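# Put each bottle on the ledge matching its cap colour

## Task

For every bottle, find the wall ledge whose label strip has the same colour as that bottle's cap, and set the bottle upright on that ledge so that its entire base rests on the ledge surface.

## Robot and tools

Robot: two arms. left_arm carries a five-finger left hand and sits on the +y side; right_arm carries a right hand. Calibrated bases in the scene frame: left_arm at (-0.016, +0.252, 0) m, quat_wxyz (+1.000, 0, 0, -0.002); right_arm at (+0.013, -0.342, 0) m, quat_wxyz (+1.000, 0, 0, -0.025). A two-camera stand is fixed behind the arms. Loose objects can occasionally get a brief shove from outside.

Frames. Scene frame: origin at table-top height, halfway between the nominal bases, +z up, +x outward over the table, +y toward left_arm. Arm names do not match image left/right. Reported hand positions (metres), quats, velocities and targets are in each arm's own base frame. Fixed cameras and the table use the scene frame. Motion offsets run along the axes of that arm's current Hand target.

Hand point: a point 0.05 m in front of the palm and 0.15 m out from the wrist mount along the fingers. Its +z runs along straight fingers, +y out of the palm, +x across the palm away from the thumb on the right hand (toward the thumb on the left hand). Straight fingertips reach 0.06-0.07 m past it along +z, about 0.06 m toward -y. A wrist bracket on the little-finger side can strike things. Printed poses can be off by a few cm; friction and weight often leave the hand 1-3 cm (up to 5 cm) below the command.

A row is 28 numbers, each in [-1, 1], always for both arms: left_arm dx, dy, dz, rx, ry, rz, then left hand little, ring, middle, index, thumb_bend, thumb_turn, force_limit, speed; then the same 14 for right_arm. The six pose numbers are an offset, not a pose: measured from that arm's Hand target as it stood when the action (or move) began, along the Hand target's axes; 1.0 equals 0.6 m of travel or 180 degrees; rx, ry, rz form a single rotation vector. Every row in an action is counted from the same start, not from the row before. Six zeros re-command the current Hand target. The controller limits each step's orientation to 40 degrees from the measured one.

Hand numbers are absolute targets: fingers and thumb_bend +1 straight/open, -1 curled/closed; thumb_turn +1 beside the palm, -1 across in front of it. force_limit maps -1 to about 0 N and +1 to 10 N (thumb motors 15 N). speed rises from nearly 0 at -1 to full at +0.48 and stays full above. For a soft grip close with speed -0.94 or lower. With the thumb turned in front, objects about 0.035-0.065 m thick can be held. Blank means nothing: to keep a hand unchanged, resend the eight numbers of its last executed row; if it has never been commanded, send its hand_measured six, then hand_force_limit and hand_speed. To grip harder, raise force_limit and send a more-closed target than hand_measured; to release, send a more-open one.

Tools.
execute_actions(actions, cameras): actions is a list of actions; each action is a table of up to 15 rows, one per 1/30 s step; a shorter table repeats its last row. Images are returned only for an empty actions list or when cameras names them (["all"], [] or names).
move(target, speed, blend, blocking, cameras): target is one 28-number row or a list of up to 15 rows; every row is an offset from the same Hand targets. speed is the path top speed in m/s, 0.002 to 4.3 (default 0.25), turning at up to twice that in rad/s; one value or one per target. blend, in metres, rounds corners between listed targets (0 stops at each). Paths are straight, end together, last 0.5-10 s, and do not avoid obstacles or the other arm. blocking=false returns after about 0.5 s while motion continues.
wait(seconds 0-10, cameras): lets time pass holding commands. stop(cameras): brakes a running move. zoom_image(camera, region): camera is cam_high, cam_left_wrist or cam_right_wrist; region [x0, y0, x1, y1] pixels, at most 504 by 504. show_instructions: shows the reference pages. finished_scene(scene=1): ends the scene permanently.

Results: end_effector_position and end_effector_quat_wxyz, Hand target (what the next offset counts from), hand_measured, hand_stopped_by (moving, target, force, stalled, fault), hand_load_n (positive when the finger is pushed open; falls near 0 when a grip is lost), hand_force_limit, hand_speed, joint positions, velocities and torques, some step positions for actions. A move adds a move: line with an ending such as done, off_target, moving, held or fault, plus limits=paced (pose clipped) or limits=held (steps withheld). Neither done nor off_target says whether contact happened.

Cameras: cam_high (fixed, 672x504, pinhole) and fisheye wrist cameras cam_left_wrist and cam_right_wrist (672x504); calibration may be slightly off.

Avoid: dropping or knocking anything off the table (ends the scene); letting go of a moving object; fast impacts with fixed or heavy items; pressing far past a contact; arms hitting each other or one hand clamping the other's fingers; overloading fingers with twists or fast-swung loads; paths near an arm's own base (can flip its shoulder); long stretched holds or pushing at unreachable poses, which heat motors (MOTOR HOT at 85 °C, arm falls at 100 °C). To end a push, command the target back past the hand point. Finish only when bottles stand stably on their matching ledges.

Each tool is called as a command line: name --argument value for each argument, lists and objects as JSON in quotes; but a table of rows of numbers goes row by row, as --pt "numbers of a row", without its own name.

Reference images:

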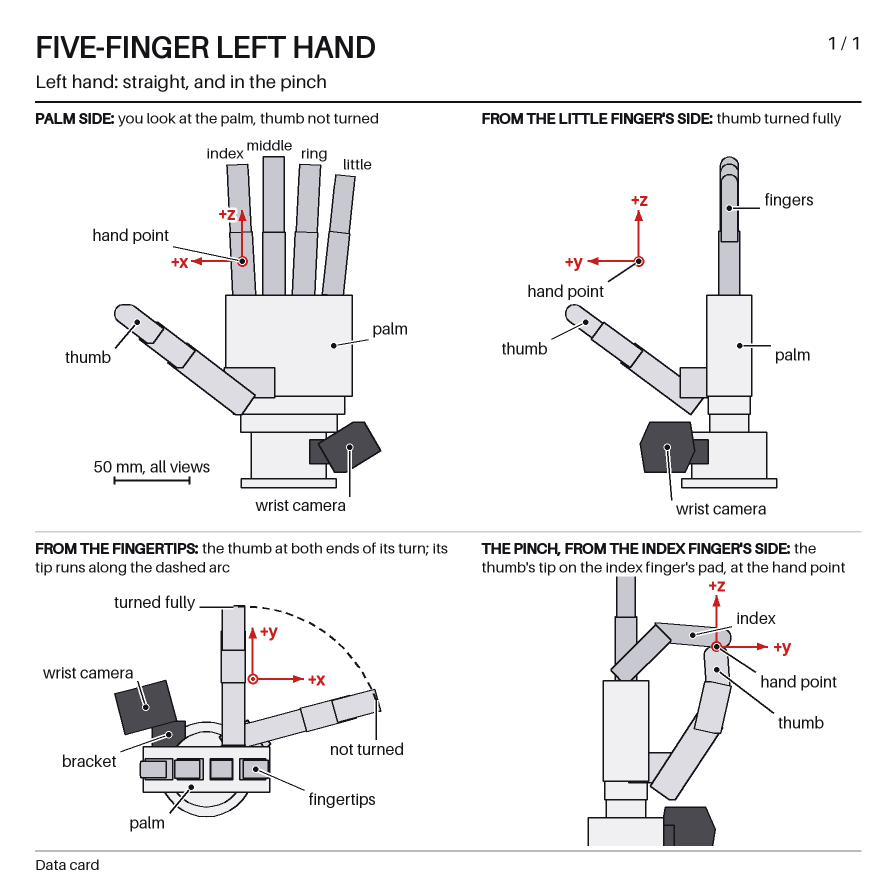

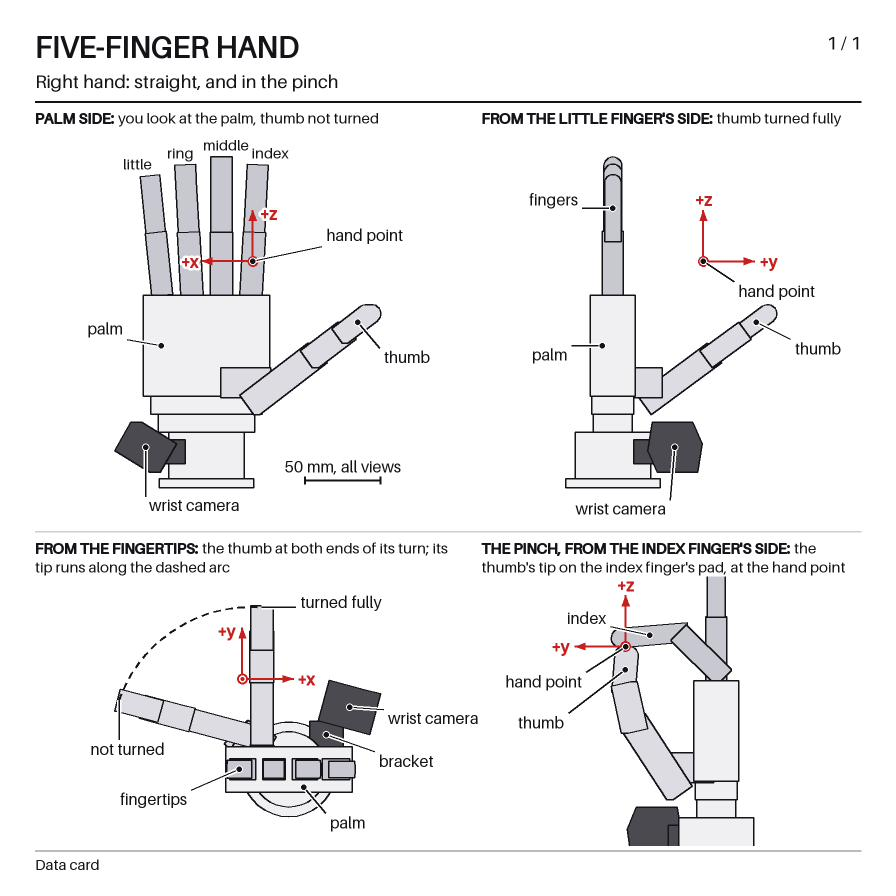

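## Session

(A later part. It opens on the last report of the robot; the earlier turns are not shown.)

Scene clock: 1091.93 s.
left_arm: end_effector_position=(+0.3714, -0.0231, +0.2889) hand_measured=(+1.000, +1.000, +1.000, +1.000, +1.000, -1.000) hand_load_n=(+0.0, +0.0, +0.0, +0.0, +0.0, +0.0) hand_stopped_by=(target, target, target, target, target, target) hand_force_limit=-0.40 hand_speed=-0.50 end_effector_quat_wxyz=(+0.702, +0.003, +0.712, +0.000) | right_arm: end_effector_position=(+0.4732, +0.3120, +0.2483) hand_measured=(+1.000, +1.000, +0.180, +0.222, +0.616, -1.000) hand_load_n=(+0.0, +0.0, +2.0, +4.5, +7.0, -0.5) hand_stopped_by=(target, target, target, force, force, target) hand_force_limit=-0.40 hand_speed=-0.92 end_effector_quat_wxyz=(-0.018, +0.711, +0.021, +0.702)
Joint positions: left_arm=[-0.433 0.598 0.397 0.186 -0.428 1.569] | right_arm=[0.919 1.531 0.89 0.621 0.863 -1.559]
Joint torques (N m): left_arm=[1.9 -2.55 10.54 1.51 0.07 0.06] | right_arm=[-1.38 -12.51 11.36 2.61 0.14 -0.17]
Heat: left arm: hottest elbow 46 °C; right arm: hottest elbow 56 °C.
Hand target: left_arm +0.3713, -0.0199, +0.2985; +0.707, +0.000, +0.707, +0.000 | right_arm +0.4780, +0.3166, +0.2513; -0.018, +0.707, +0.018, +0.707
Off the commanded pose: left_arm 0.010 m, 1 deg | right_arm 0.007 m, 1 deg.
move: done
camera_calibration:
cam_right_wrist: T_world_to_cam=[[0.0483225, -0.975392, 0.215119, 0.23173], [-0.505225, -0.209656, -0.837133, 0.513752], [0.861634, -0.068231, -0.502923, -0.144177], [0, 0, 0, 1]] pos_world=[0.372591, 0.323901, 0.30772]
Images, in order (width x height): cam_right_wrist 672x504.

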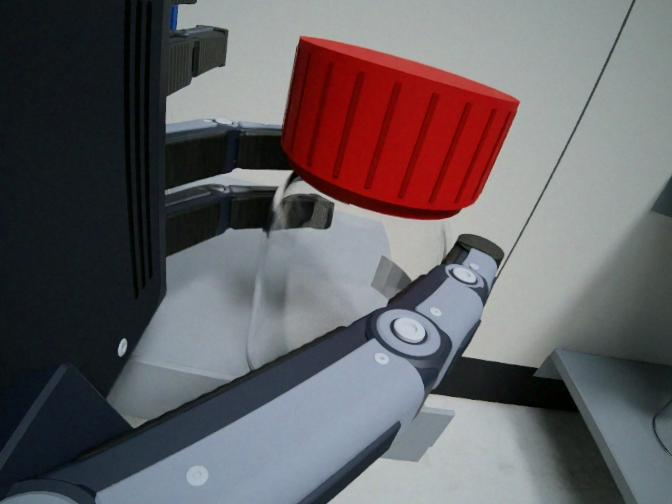

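move --pt "0 0 0 0 0 0 1 1 1 1 1 -1 -0.4 -0.5 0.125 0 0 0 0 0 1 1 0.18 -0.97 -1 -1 -0.4 -0.92" --pt "0 0 0 0 0 0 1 1 1 1 1 -1 -0.4 -0.5 0.14 0 -0.2 0 0 0 1 1 0.18 -0.97 -1 -1 -0.4 -0.92" --pt "0.02 -0.29 0.048 0 0 0 1 1 1 1 1 -1 -0.4 -0.5 0.29 0.561 -0.208 0 0 0 1 1 0.18 -0.97 -1 -1 -0.4 -0.92" --speed '[0.06, 0.15, 0.18]' --cameras '["all"]'

Scene clock: 1112.50 s.
left_arm: end_effector_position=(+0.3916, -0.1813, +0.2620) hand_measured=(+1.000, +1.000, +1.000, +1.000, +1.000, -1.000) hand_load_n=(+0.0, +0.0, +0.0, +0.0, +0.0, +0.5) hand_stopped_by=(target, target, target, target, target, target) hand_force_limit=-0.40 hand_speed=-0.50 end_effector_quat_wxyz=(+0.692, +0.018, +0.722, +0.018) | right_arm: end_effector_position=(+0.3709, -0.0243, +0.3943) hand_measured=(+1.000, +1.000, +0.180, +0.220, +0.614, -1.000) hand_load_n=(+0.0, +0.0, +0.5, -0.5, +0.0, +0.0) hand_stopped_by=(target, target, target, force, force, target) hand_force_limit=-0.40 hand_speed=-0.92 end_effector_quat_wxyz=(-0.017, +0.722, +0.017, +0.691)
Joint positions: left_arm=[-0.884 1.104 0.565 0.472 -0.883 1.569] | right_arm=[0.152 0.517 0.675 -0.201 0.103 -1.565]
Joint torques (N m): left_arm=[0.26 -5.89 12.7 2.82 -0.18 0.05] | right_arm=[-1.49 -1.38 16.5 1.88 -0.17 -0.11]
Heat: left arm: hottest elbow 47 °C; right arm: hottest elbow 55 °C.
Hand target: left_arm +0.4000, -0.1939, +0.2865; +0.707, +0.000, +0.707, +0.000 | right_arm +0.3702, -0.0258, +0.4253; -0.018, +0.707, +0.018, +0.707
Off the commanded pose: left_arm 0.029 m, 4 deg | right_arm 0.031 m, 2 deg.
move: off_target (left_arm, right_arm)
camera_calibration:
cam_left_wrist: T_world_to_cam=[[0.010932, -0.947104, -0.320739, -0.0893862], [-0.575865, 0.256263, -0.776343, 0.471388], [0.817472, 0.193189, -0.542603, -0.0257392], [0, 0, 0, 1]] pos_world=[0.293474, -0.200485, 0.323323]
cam_right_wrist: T_world_to_cam=[[0.0471366, -0.976459, 0.210488, -0.12061], [-0.531782, -0.20291, -0.822214, 0.518007], [0.845569, -0.0731775, -0.528828, 0.0105358], [0, 0, 0, 1]] pos_world=[0.272243, -0.0118913, 0.456871]

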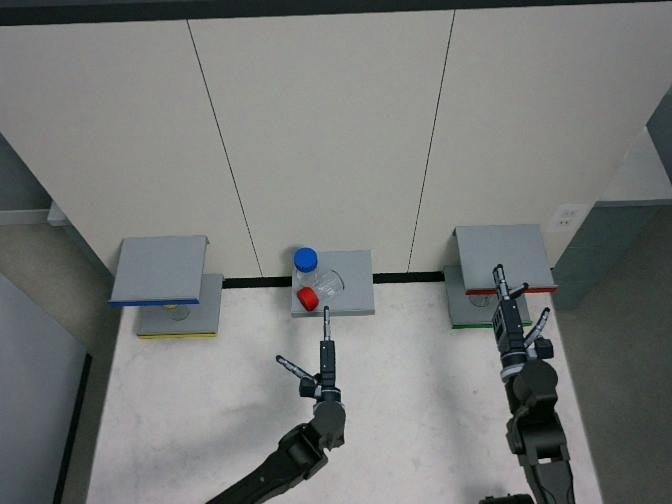

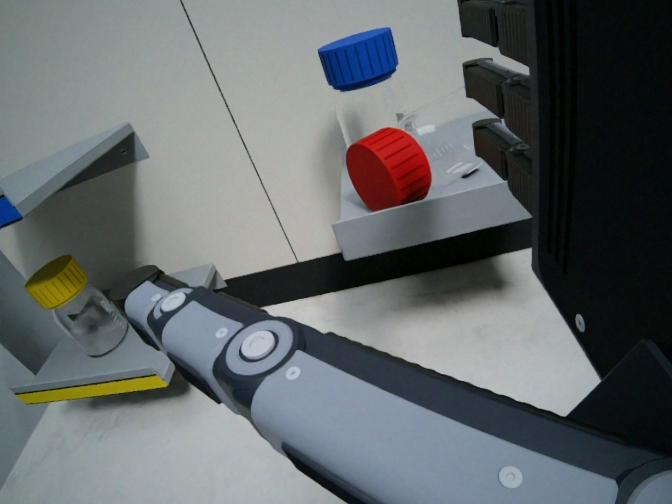

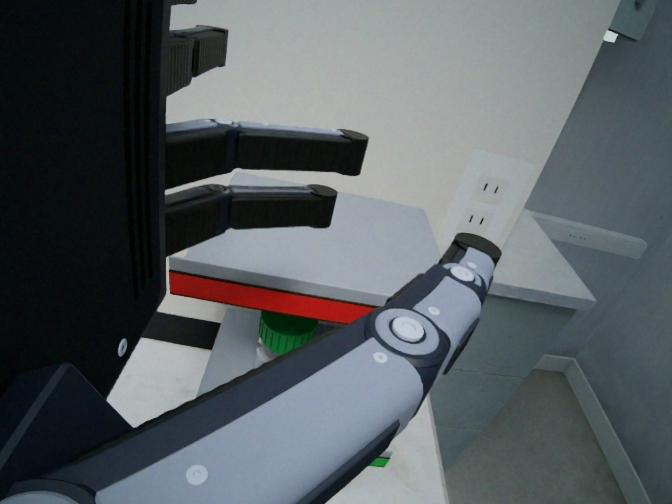

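zoom_image --camera "cam_high" --region '[270, 230, 400, 330]'

zoom_image --camera "cam_left_wrist" --region '[290, 0, 540, 280]'

Scaled by 3.877 from the camera's 672x504 image, which has a finer 960x720 frame.

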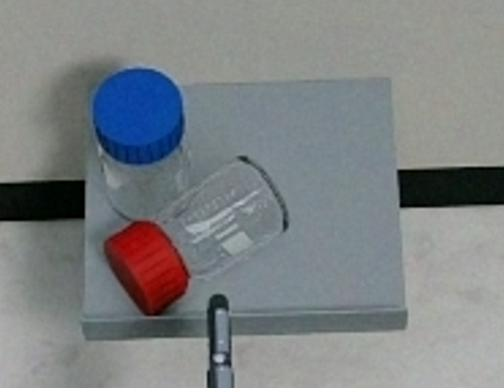

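Scaled by 1.800 from the camera's 672x504 image, which has a finer 960x720 frame.

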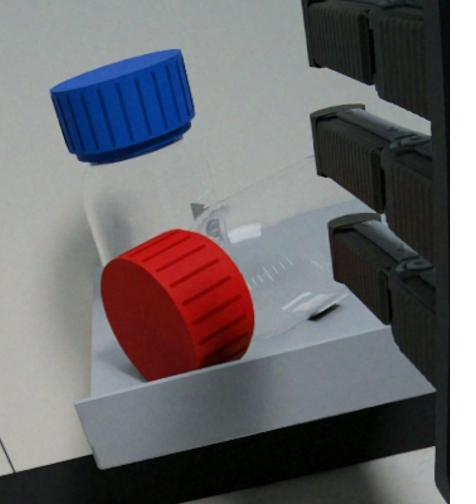

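move --pt "-0.075 -0.005 0.10 0 0 0 1 1 1 1 1 -1 -0.4 -0.5 -0.15 0 0 0 0 0 1 1 1 1 1 -1 -0.4 -0.5" --speed '[0.12]' --cameras '["cam_left_wrist","cam_high"]'

Scene clock: 1220.03 s.
left_arm: end_effector_position=(+0.4484, -0.1915, +0.3096) hand_measured=(+1.000, +1.000, +1.000, +1.000, +1.000, -1.000) hand_load_n=(+0.0, +0.0, +0.0, +0.0, +0.5, +0.5) hand_stopped_by=(target, target, target, target, target, target) hand_force_limit=-0.40 hand_speed=-0.50 end_effector_quat_wxyz=(+0.698, +0.009, +0.716, +0.006) | right_arm: end_effector_position=(+0.3703, -0.0239, +0.3250) hand_measured=(+1.000, +1.000, +1.000, +1.000, +1.000, -1.000) hand_load_n=(+0.0, +0.0, +0.0, +0.0, +0.0, +0.5) hand_stopped_by=(target, target, target, target, target, target) hand_force_limit=-0.40 hand_speed=-0.50 end_effector_quat_wxyz=(-0.019, +0.718, +0.018, +0.695)
Joint positions: left_arm=[-0.778 1.17 0.74 0.396 -0.774 1.569] | right_arm=[0.152 0.493 0.48 -0.02 0.1 -1.565]
Joint torques (N m): left_arm=[1.9 -7.94 13.31 1.33 0.06 0.08] | right_arm=[-1.55 -1.67 12.29 3.12 -0.13 -0.1]
Heat: left arm: hottest elbow 51 °C; right arm: hottest elbow 63 °C.
Hand target: left_arm +0.4600, -0.1969, +0.3315; +0.707, +0.000, +0.707, +0.000 | right_arm +0.3701, -0.0258, +0.3353; -0.018, +0.707, +0.018, +0.707
Off the commanded pose: left_arm 0.025 m, 2 deg | right_arm 0.010 m, 2 deg.
move: off_target (left_arm)
camera_calibration:
cam_left_wrist: T_world_to_cam=[[0.0139196, -0.955922, -0.29329, -0.0958278], [-0.560527, 0.235437, -0.793964, 0.538126], [0.828019, 0.175449, -0.532543, -0.0556448], [0, 0, 0, 1]] pos_world=[0.349043, -0.208536, 0.369514]
Images, in order (width x height): cam_high 672x504, cam_left_wrist 672x504.

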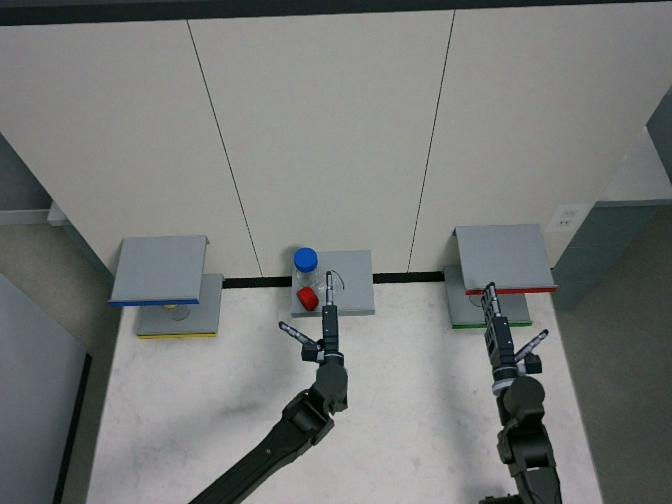

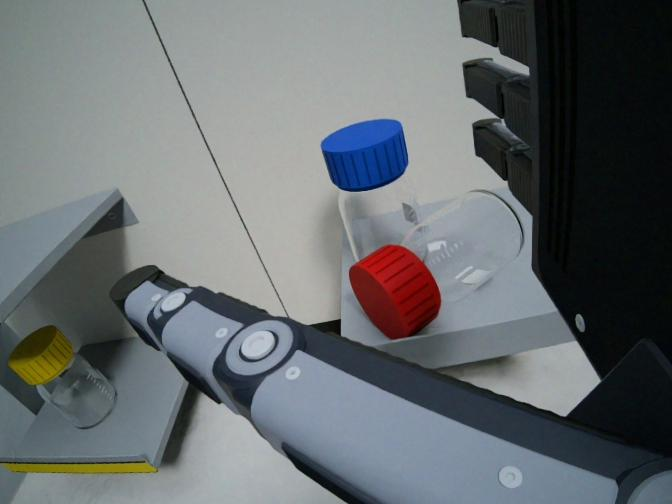

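move --pt "0.01 0.003 0.205 0 0 0 1 1 1 1 1 -1 -0.4 -0.5 0 0 0 0 0 0 1 1 1 1 1 -1 -0.4 -0.5" --speed '[0.1]' --cameras '["cam_left_wrist","cam_high"]'

zoom_image --camera "cam_high" --region '[270, 230, 400, 330]'

Scene clock: 1237.40 s.
left_arm: end_effector_position=(+0.5686, -0.1901, +0.2989) hand_measured=(+1.000, +1.000, +1.000, +1.000, +1.000, -1.000) hand_load_n=(+0.0, +0.0, +0.0, +0.0, +0.0, +0.0) hand_stopped_by=(target, target, target, target, target, target) hand_force_limit=-0.40 hand_speed=-0.50 end_effector_quat_wxyz=(+0.688, +0.014, +0.726, +0.010) | right_arm: end_effector_position=(+0.3703, -0.0239, +0.3250) hand_measured=(+1.000, +1.000, +1.000, +1.000, +1.000, -1.000) hand_load_n=(+0.0, +0.0, +0.0, +0.0, +0.0, +0.5) hand_stopped_by=(target, target, target, target, target, target) hand_force_limit=-0.40 hand_speed=-0.50 end_effector_quat_wxyz=(-0.019, +0.718, +0.018, +0.695)
Joint positions: left_arm=[-0.586 1.431 0.964 0.402 -0.579 1.569] | right_arm=[0.152 0.493 0.48 -0.02 0.1 -1.565]
Joint torques (N m): left_arm=[2.02 -12.04 13.35 3 0.05 0.07] | right_arm=[-1.55 -1.73 12.29 3.11 -0.13 -0.1]
Heat: left arm: hottest elbow 55 °C; right arm: hottest elbow 61 °C.
Hand target: left_arm +0.5830, -0.1951, +0.3255; +0.707, +0.000, +0.707, +0.000 | right_arm +0.3701, -0.0258, +0.3353; -0.018, +0.707, +0.018, +0.707
Off the commanded pose: left_arm 0.031 m, 4 deg | right_arm 0.010 m, 2 deg.
move: off_target (left_arm)
camera_calibration:
cam_left_wrist: T_world_to_cam=[[0.00228764, -0.952402, -0.304838, -0.0886438], [-0.583135, 0.246373, -0.774115, 0.605635], [0.812372, 0.179533, -0.554815, -0.144776], [0, 0, 0, 1]] pos_world=[0.470981, -0.207644, 0.361485]
Images, in order (width x height): cam_high 672x504, cam_left_wrist 672x504.

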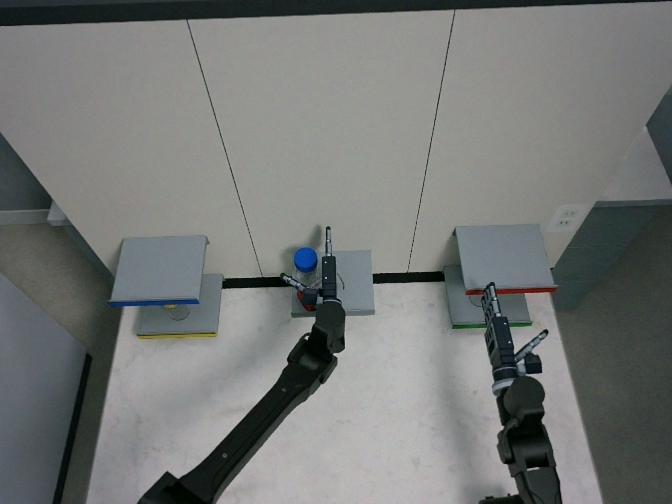

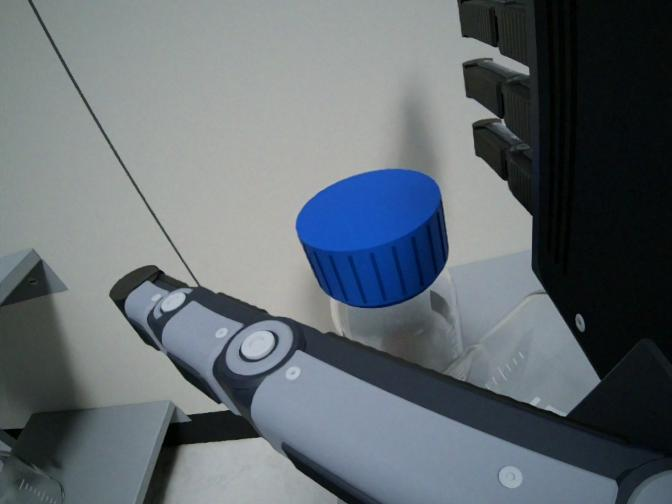

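Scaled by 3.877 from the camera's 672x504 image, which has a finer 960x720 frame.

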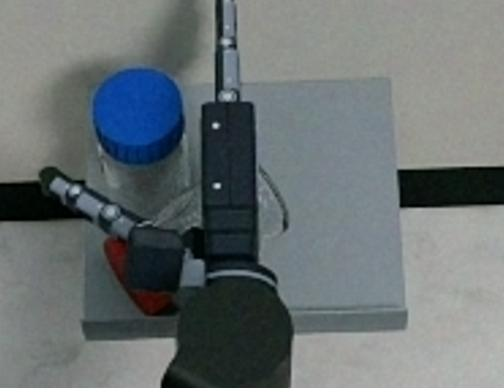

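move --pt "0.03 0.003 0.01 0 0.083 0 1 1 1 1 1 -1 -0.4 -0.5 0 0 0 0 0 0 1 1 1 1 1 -1 -0.4 -0.5" --speed '[0.08]' --cameras '["cam_left_wrist","cam_high"]'

Scene clock: 1264.93 s.
left_arm: end_effector_position=(+0.5735, -0.1945, +0.2872) hand_measured=(+1.000, +1.000, +1.000, +1.000, +1.000, -1.000) hand_load_n=(+0.0, +0.0, +0.0, +0.0, +0.0, +0.5) hand_stopped_by=(target, target, target, target, target, target) hand_force_limit=-0.40 hand_speed=-0.50 end_effector_quat_wxyz=(+0.599, +0.014, +0.801, +0.003) | right_arm: end_effector_position=(+0.3703, -0.0239, +0.3250) hand_measured=(+1.000, +1.000, +1.000, +1.000, +1.000, -1.000) hand_load_n=(+0.0, +0.0, +0.0, +0.0, -0.5, +0.0) hand_stopped_by=(target, target, target, target, target, target) hand_force_limit=-0.40 hand_speed=-0.50 end_effector_quat_wxyz=(-0.019, +0.718, +0.018, +0.695)
Joint positions: left_arm=[-0.569 1.431 1.111 -0.015 -0.532 1.419] | right_arm=[0.152 0.493 0.48 -0.02 0.1 -1.565]
Joint torques (N m): left_arm=[2.43 -12.16 13.96 1.47 -0.07 0.01] | right_arm=[-1.49 -1.73 12.29 3.12 -0.14 -0.1]
Heat: left arm: hottest elbow 57 °C; right arm: hottest elbow 59 °C.
Hand target: left_arm +0.5890, -0.1933, +0.3075; +0.609, +0.000, +0.793, +0.000 | right_arm +0.3701, -0.0258, +0.3353; -0.018, +0.707, +0.018, +0.707
Off the commanded pose: left_arm 0.026 m, 2 deg | right_arm 0.010 m, 2 deg.
move: off_target (left_arm)
camera_calibration:
cam_left_wrist: T_world_to_cam=[[-0.0714097, -0.954925, -0.288129, -0.0594512], [-0.745292, 0.243063, -0.620854, 0.648893], [0.662903, 0.170405, -0.729055, -0.0204118], [0, 0, 0, 1]] pos_world=[0.4929, -0.211015, 0.370857]
Images, in order (width x height): cam_high 672x504, cam_left_wrist 672x504.

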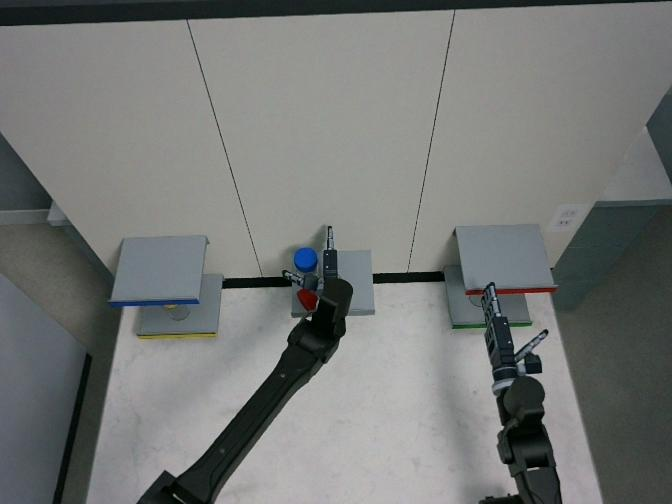

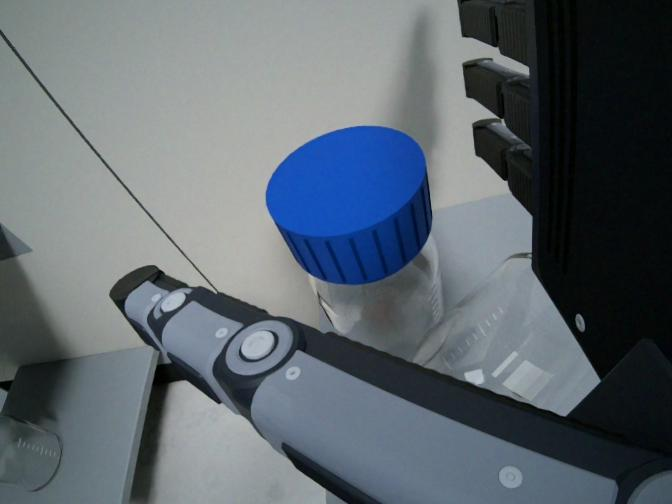

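move --pt "0.022 0.003 0.003 0 0 0 1 1 1 1 1 -1 -0.4 -0.5 0 0 0 0 0 0 1 1 1 1 1 -1 -0.4 -0.5" --speed '[0.06]' --cameras '["cam_left_wrist"]'

Scene clock: 1282.43 s.
left_arm: end_effector_position=(+0.5748, -0.1946, +0.2828) hand_measured=(+1.000, +1.000, +1.000, +1.000, +1.000, -1.000) hand_load_n=(+0.0, +0.0, +0.0, +0.0, +0.0, +0.0) hand_stopped_by=(target, target, target, target, target, target) hand_force_limit=-0.40 hand_speed=-0.50 end_effector_quat_wxyz=(+0.596, +0.015, +0.803, +0.004) | right_arm: end_effector_position=(+0.3703, -0.0239, +0.3250) hand_measured=(+1.000, +1.000, +1.000, +1.000, +1.000, -1.000) hand_load_n=(+0.0, +0.0, +0.0, +0.0, +0.0, +0.0) hand_stopped_by=(target, target, target, target, target, target) hand_force_limit=-0.40 hand_speed=-0.50 end_effector_quat_wxyz=(-0.019, +0.718, +0.018, +0.695)
Joint positions: left_arm=[-0.568 1.439 1.111 -0.015 -0.53 1.419] | right_arm=[0.152 0.493 0.48 -0.02 0.1 -1.565]
Joint torques (N m): left_arm=[2.37 -12.4 11.45 2.92 -0.07 0] | right_arm=[-1.55 -1.73 12.3 3.12 -0.14 -0.1]
Heat: left arm: hottest elbow 56 °C; right arm: hottest elbow 58 °C.
Hand target: left_arm +0.5874, -0.1915, +0.2942; +0.609, +0.000, +0.793, +0.000 | right_arm +0.3701, -0.0258, +0.3353; -0.018, +0.707, +0.018, +0.707
Off the commanded pose: left_arm 0.017 m, 3 deg | right_arm 0.010 m, 2 deg.
move: off_target (left_arm)
camera_calibration:
cam_left_wrist: T_world_to_cam=[[-0.0732739, -0.953861, -0.29117, -0.0585611], [-0.749483, 0.245278, -0.61491, 0.648366], [0.657956, 0.17317, -0.732875, -0.0200119], [0, 0, 0, 1]] pos_world=[0.494815, -0.211423, 0.366969]
Images, in order (width x height): cam_left_wrist 672x504.

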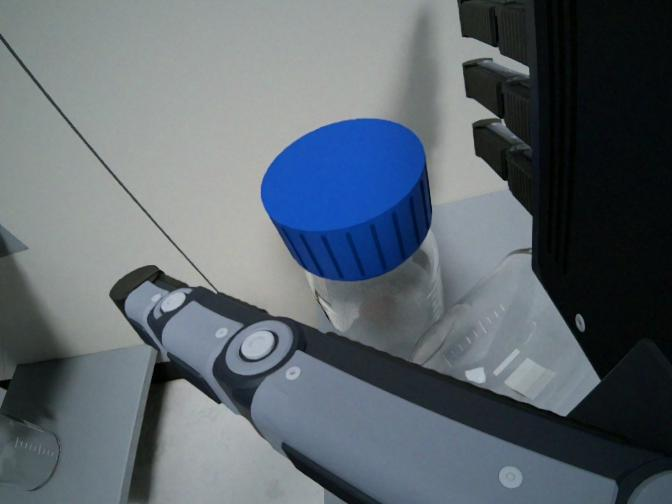

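move --pt "0.014 0.001 0.003 0 0 0 1 1 1 1 1 -1 -0.4 -0.5 0 0 0 0 0 0 1 1 1 1 1 -1 -0.4 -0.5" --pt "0.014 0.001 0.003 0 0 0 1 1 1 -1 -1 -1 -0.3 -0.88 0 0 0 0 0 0 1 1 1 1 1 -1 -0.4 -0.5" --speed '[0.06, 0.06]' --cameras '["cam_left_wrist", "cam_high"]'

Scene clock: 1302.23 s.
left_arm: end_effector_position=(+0.5780, -0.1958, +0.2849) hand_measured=(+1.000, +1.000, +1.000, +0.020, +0.468, -1.000) hand_load_n=(+0.0, +0.0, +0.0, +5.5, +4.5, -2.5) hand_stopped_by=(target, target, target, force, force, target) hand_force_limit=-0.30 hand_speed=-0.88 end_effector_quat_wxyz=(+0.603, +0.012, +0.798, +0.001) | right_arm: end_effector_position=(+0.3703, -0.0239, +0.3250) hand_measured=(+1.000, +1.000, +1.000, +1.000, +1.000, -1.000) hand_load_n=(+0.0, +0.0, +0.0, +0.0, +0.0, +0.5) hand_stopped_by=(target, target, target, target, target, target) hand_force_limit=-0.40 hand_speed=-0.50 end_effector_quat_wxyz=(-0.019, +0.718, +0.018, +0.695)
Joint positions: left_arm=[-0.566 1.443 1.111 0.01 -0.529 1.42] | right_arm=[0.152 0.493 0.48 -0.02 0.1 -1.565]
Joint torques (N m): left_arm=[2.37 -12.63 9.96 2.86 -0.15 -0.02] | right_arm=[-1.55 -1.73 12.3 3.12 -0.13 -0.1]
Heat: left arm: hottest elbow 54 °C; right arm: hottest elbow 57 °C.
Hand target: left_arm +0.5869, -0.1909, +0.2857; +0.609, +0.000, +0.793, +0.000 | right_arm +0.3701, -0.0258, +0.3353; -0.018, +0.707, +0.018, +0.707
Off the commanded pose: left_arm 0.010 m, 2 deg | right_arm 0.010 m, 2 deg.
move: done; target 2's new numbers were sent with left_arm's hand 0.011 m and 2 deg from that target
camera_calibration:
cam_left_wrist: T_world_to_cam=[[-0.0688428, -0.956617, -0.283097, -0.0641901], [-0.739084, 0.239508, -0.629596, 0.649383], [0.670086, 0.165889, -0.723509, -0.0315624], [0, 0, 0, 1]] pos_world=[0.496679, -0.211702, 0.367841]
Images, in order (width x height): cam_high 672x504, cam_left_wrist 672x504.

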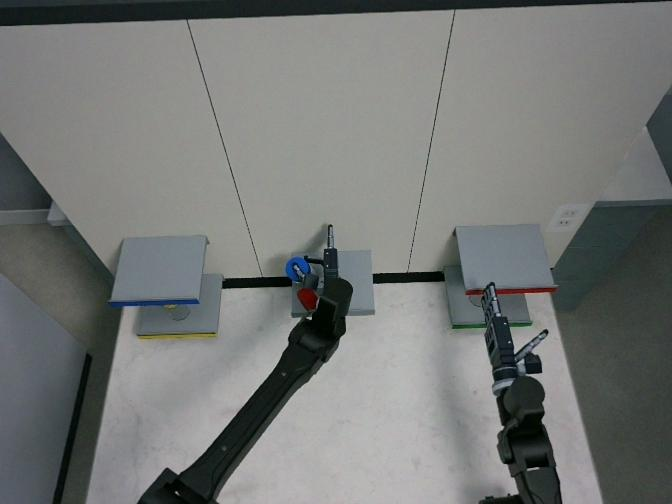

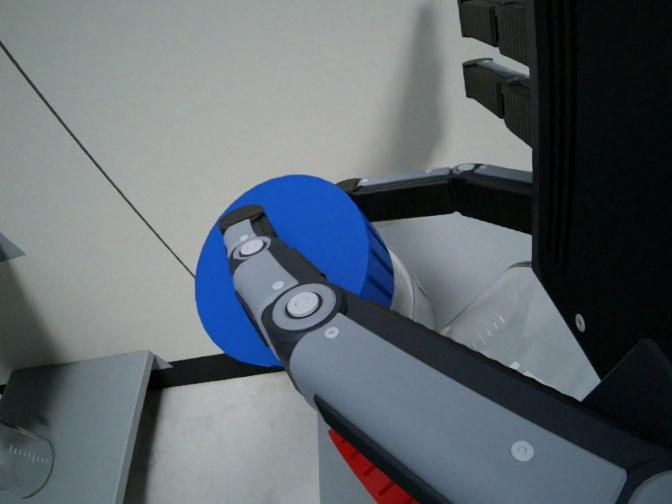

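zoom_image --camera "cam_high" --region '[270, 230, 400, 330]'

zoom_image --camera "cam_left_wrist" --region '[150, 130, 600, 504]'

Scaled by 3.877 from the camera's 672x504 image, which has a finer 960x720 frame.

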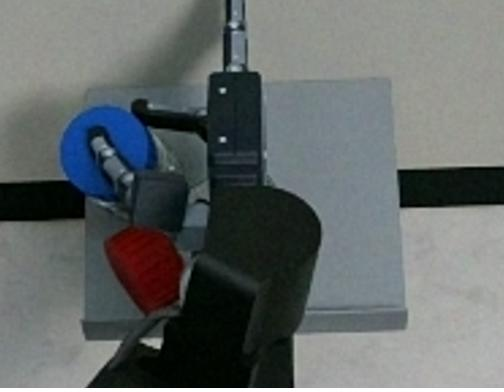

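Scaled by 1.120 from the camera's 672x504 image, which has a finer 960x720 frame.

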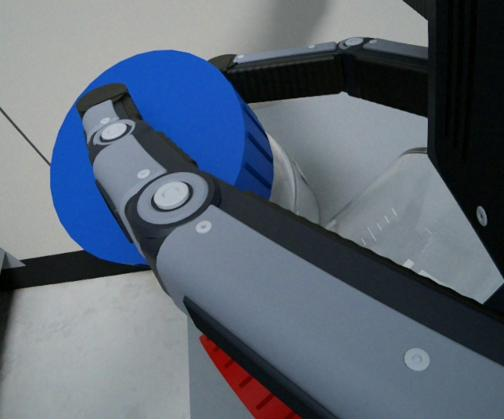

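move --pt "0 0 0 0 0 0 1 1 1 0.5 -1 -1 -0.3 -0.88 0 0 0 0 0 0 1 1 1 1 1 -1 -0.4 -0.5" --speed '[0.06]' --cameras '["cam_left_wrist", "cam_high"]'

zoom_image --camera "cam_high" --region '[270, 230, 400, 330]'

Scene clock: 1344.03 s.
left_arm: end_effector_position=(+0.5781, -0.1956, +0.2851) hand_measured=(+1.000, +1.000, +1.000, +0.500, +0.468, -1.000) hand_load_n=(-0.5, +0.0, +0.0, +0.0, +0.0, -1.0) hand_stopped_by=(target, target, target, target, force, target) hand_force_limit=-0.30 hand_speed=-0.88 end_effector_quat_wxyz=(+0.603, +0.014, +0.798, +0.002) | right_arm: end_effector_position=(+0.3703, -0.0239, +0.3250) hand_measured=(+1.000, +1.000, +1.000, +1.000, +1.000, -1.000) hand_load_n=(+0.0, +0.0, +0.0, +0.0, +0.0, +0.5) hand_stopped_by=(target, target, target, target, target, target) hand_force_limit=-0.40 hand_speed=-0.50 end_effector_quat_wxyz=(-0.019, +0.718, +0.018, +0.695)
Joint positions: left_arm=[-0.566 1.443 1.111 0.01 -0.529 1.425] | right_arm=[0.152 0.493 0.48 -0.02 0.1 -1.565]
Joint torques (N m): left_arm=[2.14 -12.45 9.91 2.93 -0.11 -0.02] | right_arm=[-1.49 -1.73 12.29 3.12 -0.14 -0.1]
Heat: left arm: hottest elbow 50 °C; right arm: hottest elbow 57 °C.
Hand target: left_arm +0.5869, -0.1909, +0.2857; +0.609, +0.000, +0.793, +0.000 | right_arm +0.3701, -0.0258, +0.3353; -0.018, +0.707, +0.018, +0.707
Off the commanded pose: left_arm 0.010 m, 2 deg | right_arm 0.010 m, 2 deg.
move: done
camera_calibration:
cam_left_wrist: T_world_to_cam=[[-0.0699903, -0.95525, -0.287399, -0.0617877], [-0.738745, 0.243238, -0.628563, 0.649843], [0.670341, 0.168321, -0.722711, -0.031376], [0, 0, 0, 1]] pos_world=[0.496777, -0.211808, 0.368034]
Images, in order (width x height): cam_high 672x504, cam_left_wrist 672x504.

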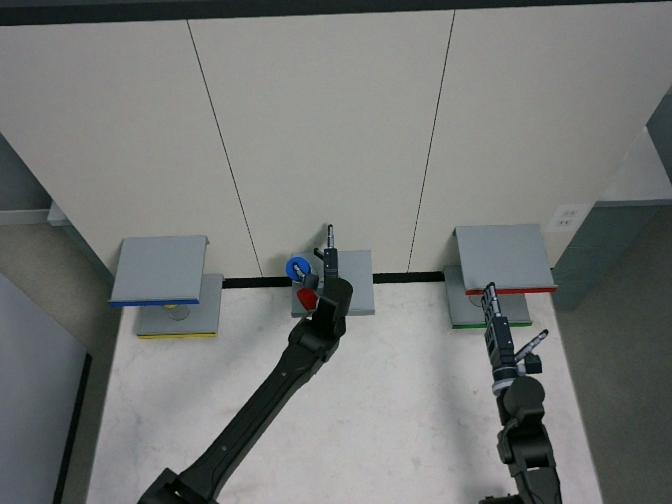

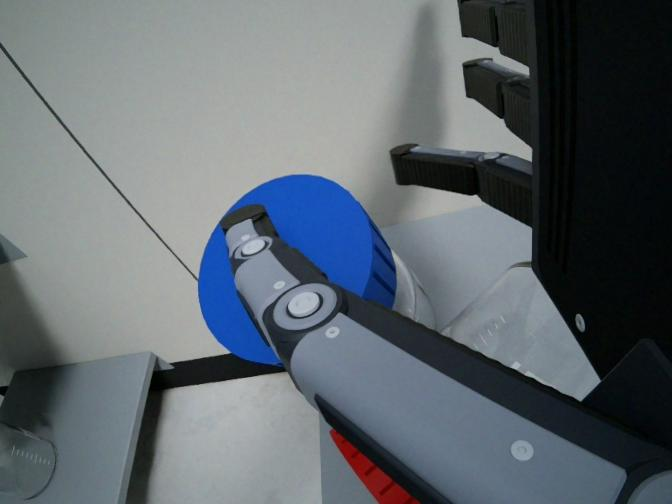

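Scaled by 3.877 from the camera's 672x504 image, which has a finer 960x720 frame.

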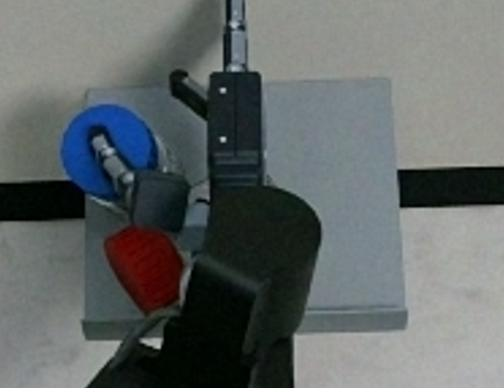

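move --pt "-0.01 0.0 0.035 0 0 0 1 1 1 0.7 -1 -1 -0.3 -0.88 0 0 0 0 0 0 1 1 1 1 1 -1 -0.4 -0.5" --speed '[0.04]' --cameras '["cam_left_wrist", "cam_high"]'

zoom_image --camera "cam_high" --region '[270, 230, 400, 330]'

Scene clock: 1357.23 s.
left_arm: end_effector_position=(+0.5941, -0.1854, +0.2839) hand_measured=(+1.000, +1.000, +1.000, +0.700, +0.468, -1.000) hand_load_n=(+0.0, +0.5, +0.0, +0.0, +0.5, -3.0) hand_stopped_by=(target, target, target, target, force, target) hand_force_limit=-0.30 hand_speed=-0.88 end_effector_quat_wxyz=(+0.604, +0.007, +0.797, +0.008) | right_arm: end_effector_position=(+0.3703, -0.0239, +0.3250) hand_measured=(+1.000, +1.000, +1.000, +1.000, +1.000, -1.000) hand_load_n=(+0.0, +0.0, +0.0, +0.0, +0.0, +0.0) hand_stopped_by=(target, target, target, target, target, target) hand_force_limit=-0.40 hand_speed=-0.50 end_effector_quat_wxyz=(-0.019, +0.718, +0.018, +0.695)
Joint positions: left_arm=[-0.536 1.473 1.136 0.021 -0.518 1.432] | right_arm=[0.152 0.493 0.48 -0.02 0.1 -1.565]
Joint torques (N m): left_arm=[2.08 -11.11 12.15 2.33 0.05 0.02] | right_arm=[-1.49 -1.73 12.29 3.12 -0.13 -0.1]
Heat: left arm: hottest elbow 49 °C; right arm: hottest elbow 56 °C.
Hand target: left_arm +0.6088, -0.1909, +0.2860; +0.609, +0.000, +0.793, +0.000 | right_arm +0.3701, -0.0258, +0.3353; -0.018, +0.707, +0.018, +0.707
Off the commanded pose: left_arm 0.016 m, 1 deg | right_arm 0.010 m, 2 deg.
move: off_target (left_arm)
camera_calibration:
cam_left_wrist: T_world_to_cam=[[-0.0514218, -0.956004, -0.288811, -0.0620245], [-0.740869, 0.230441, -0.63088, 0.657902], [0.669678, 0.181531, -0.720124, -0.0426612], [0, 0, 0, 1]] pos_world=[0.512799, -0.203159, 0.366423]
Images, in order (width x height): cam_high 672x504, cam_left_wrist 672x504.

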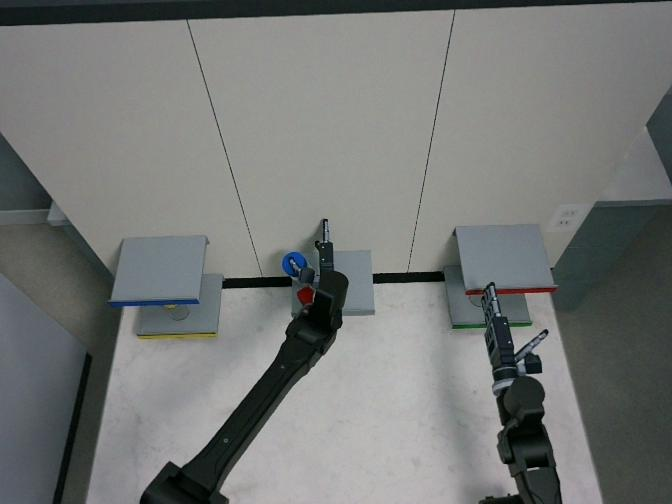

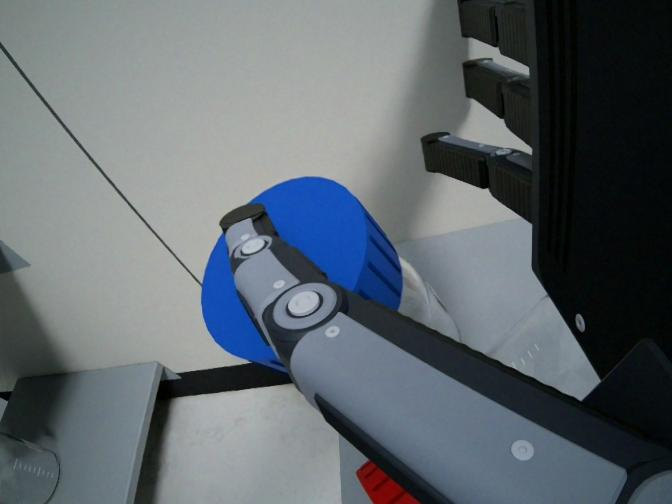

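Scaled by 3.877 from the camera's 672x504 image, which has a finer 960x720 frame.

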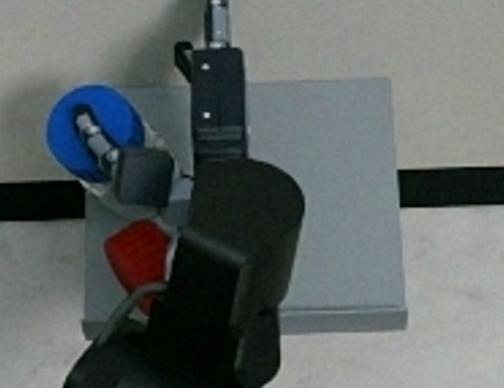

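move --pt "-0.09 0.0 -0.03 0 0 0 1 1 1 0.7 -1 -1 -0.3 -0.88 0 0 0 0 0 0 1 1 1 1 1 -1 -0.4 -0.5" --speed '[0.05]' --cameras '["cam_left_wrist", "cam_high"]'

zoom_image --camera "cam_high" --region '[270, 230, 400, 330]'

Scene clock: 1383.83 s.
left_arm: end_effector_position=(+0.5970, -0.1910, +0.3032) hand_measured=(+1.000, +1.000, +1.000, +0.700, +0.468, -1.000) hand_load_n=(-0.5, +0.0, +0.0, +0.0, +0.0, +0.0) hand_stopped_by=(target, target, target, target, force, target) hand_force_limit=-0.30 hand_speed=-0.88 end_effector_quat_wxyz=(+0.587, +0.016, +0.809, +0.011) | right_arm: end_effector_position=(+0.3703, -0.0239, +0.3250) hand_measured=(+1.000, +1.000, +1.000, +1.000, +1.000, -1.000) hand_load_n=(+0.0, +0.0, +0.0, +0.0, +0.0, +0.0) hand_stopped_by=(target, target, target, target, target, target) hand_force_limit=-0.40 hand_speed=-0.50 end_effector_quat_wxyz=(-0.019, +0.718, +0.018, +0.695)
Joint positions: left_arm=[-0.539 1.473 1.216 -0.107 -0.509 1.426] | right_arm=[0.152 0.493 0.48 -0.02 0.1 -1.565]
Joint torques (N m): left_arm=[1.96 -15.56 14.17 1.51 -0.21 0.02] | right_arm=[-1.55 -1.73 12.3 3.11 -0.13 -0.11]
Heat: left arm: hottest elbow 49 °C; right arm: hottest elbow 56 °C.
Hand target: left_arm +0.6053, -0.1909, +0.3429; +0.609, +0.000, +0.793, +0.000 | right_arm +0.3701, -0.0258, +0.3353; -0.018, +0.707, +0.018, +0.707
Off the commanded pose: left_arm 0.041 m, 4 deg | right_arm 0.010 m, 2 deg.
move: off_target (left_arm)
camera_calibration:
cam_left_wrist: T_world_to_cam=[[-0.0734073, -0.950731, -0.301202, -0.0438394], [-0.764536, 0.247577, -0.595139, 0.680079], [0.640388, 0.186592, -0.745041, -0.00366696], [0, 0, 0, 1]] pos_world=[0.519075, -0.209367, 0.388805]
Images, in order (width x height): cam_high 672x504, cam_left_wrist 672x504.

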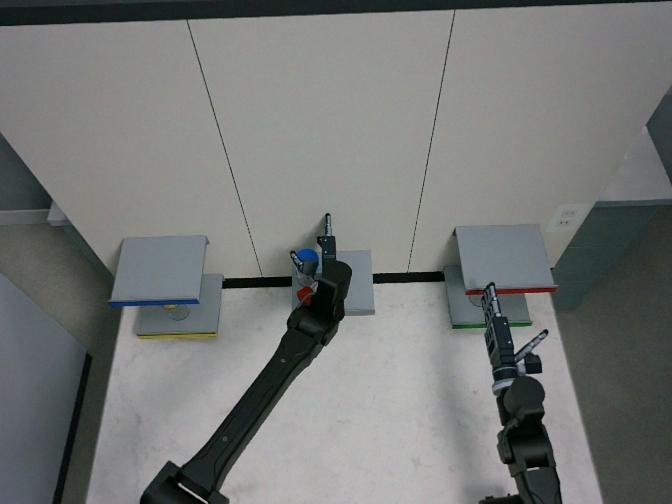

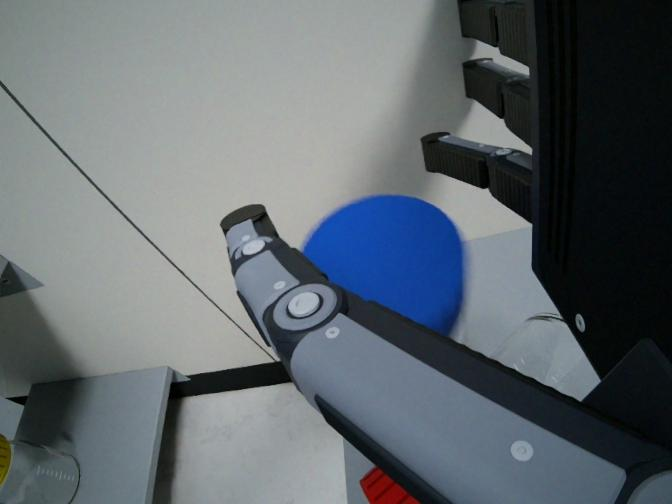

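Scaled by 3.877 from the camera's 672x504 image, which has a finer 960x720 frame.

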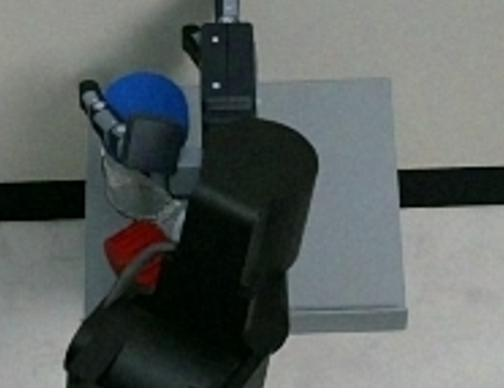

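move --pt "-0.10 0.0 -0.035 0 0 0 1 1 1 1 1 -1 -0.3 -0.5 0 0 0 0 0 0 1 1 1 1 1 -1 -0.4 -0.5" --pt "-0.056 0.0 -0.2816 0 -0.083 0 1 1 1 1 1 -1 -0.3 -0.5 0 0 0 0 0 0 1 1 1 1 1 -1 -0.4 -0.5" --speed '[0.06,0.15]' --cameras '["cam_left_wrist", "cam_high"]'

zoom_image --camera "cam_high" --region '[270, 230, 400, 330]'

Scene clock: 1393.20 s.
left_arm: end_effector_position=(+0.4544, -0.1909, +0.4030) hand_measured=(+1.000, +1.000, +1.000, +1.000, +1.000, -1.000) hand_load_n=(+0.0, +0.0, +0.0, +0.0, +0.0, +0.5) hand_stopped_by=(target, target, target, target, target, target) hand_force_limit=-0.30 hand_speed=-0.50 end_effector_quat_wxyz=(+0.694, +0.007, +0.719, +0.007) | right_arm: end_effector_position=(+0.3703, -0.0239, +0.3250) hand_measured=(+1.000, +1.000, +1.000, +1.000, +1.000, -1.000) hand_load_n=(+0.0, +0.0, +0.0, +0.0, +0.0, +0.5) hand_stopped_by=(target, target, target, target, target, target) hand_force_limit=-0.40 hand_speed=-0.50 end_effector_quat_wxyz=(-0.019, +0.718, +0.018, +0.695)
Joint positions: left_arm=[-0.766 1.101 0.955 0.097 -0.767 1.557] | right_arm=[0.152 0.493 0.48 -0.02 0.1 -1.565]
Joint torques (N m): left_arm=[0.09 -9.58 10.13 2.85 -0.17 0.2] | right_arm=[-1.49 -1.79 12.3 3.11 -0.13 -0.1]
Heat: left arm: hottest elbow 51 °C; right arm: hottest elbow 56 °C.
Hand target: left_arm +0.4508, -0.1909, +0.4189; +0.707, +0.000, +0.707, +0.000 | right_arm +0.3701, -0.0258, +0.3353; -0.018, +0.707, +0.018, +0.707
Off the commanded pose: left_arm 0.016 m, 2 deg | right_arm 0.010 m, 2 deg.
move: off_target (left_arm)
camera_calibration:
cam_left_wrist: T_world_to_cam=[[0.0154172, -0.956373, -0.291742, -0.0693607], [-0.57058, 0.23119, -0.788029, 0.616848], [0.821098, 0.178611, -0.542123, -0.00333368], [0, 0, 0, 1]] pos_world=[0.355767, -0.208349, 0.464051]
Images, in order (width x height): cam_high 672x504, cam_left_wrist 672x504.

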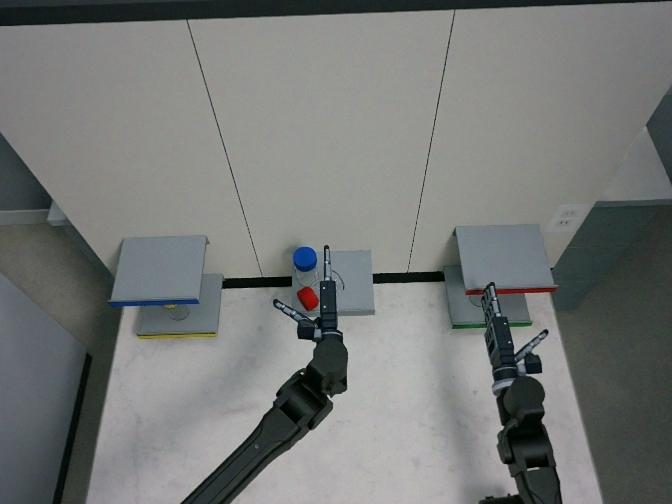

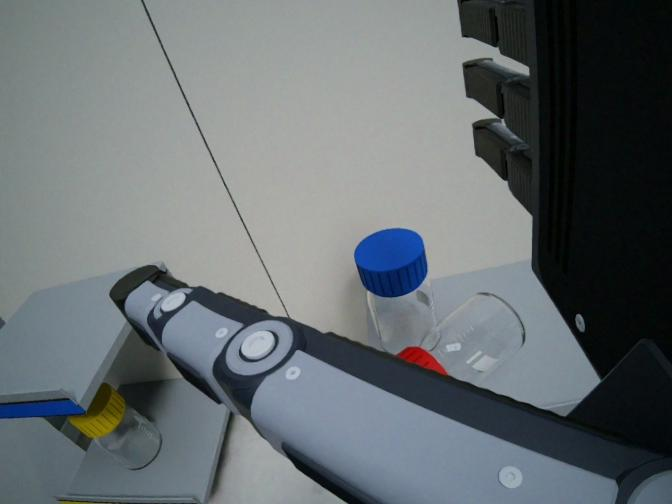

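Scaled by 3.877 from the camera's 672x504 image, which has a finer 960x720 frame.

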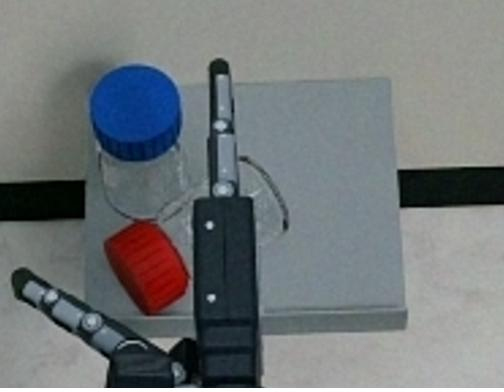

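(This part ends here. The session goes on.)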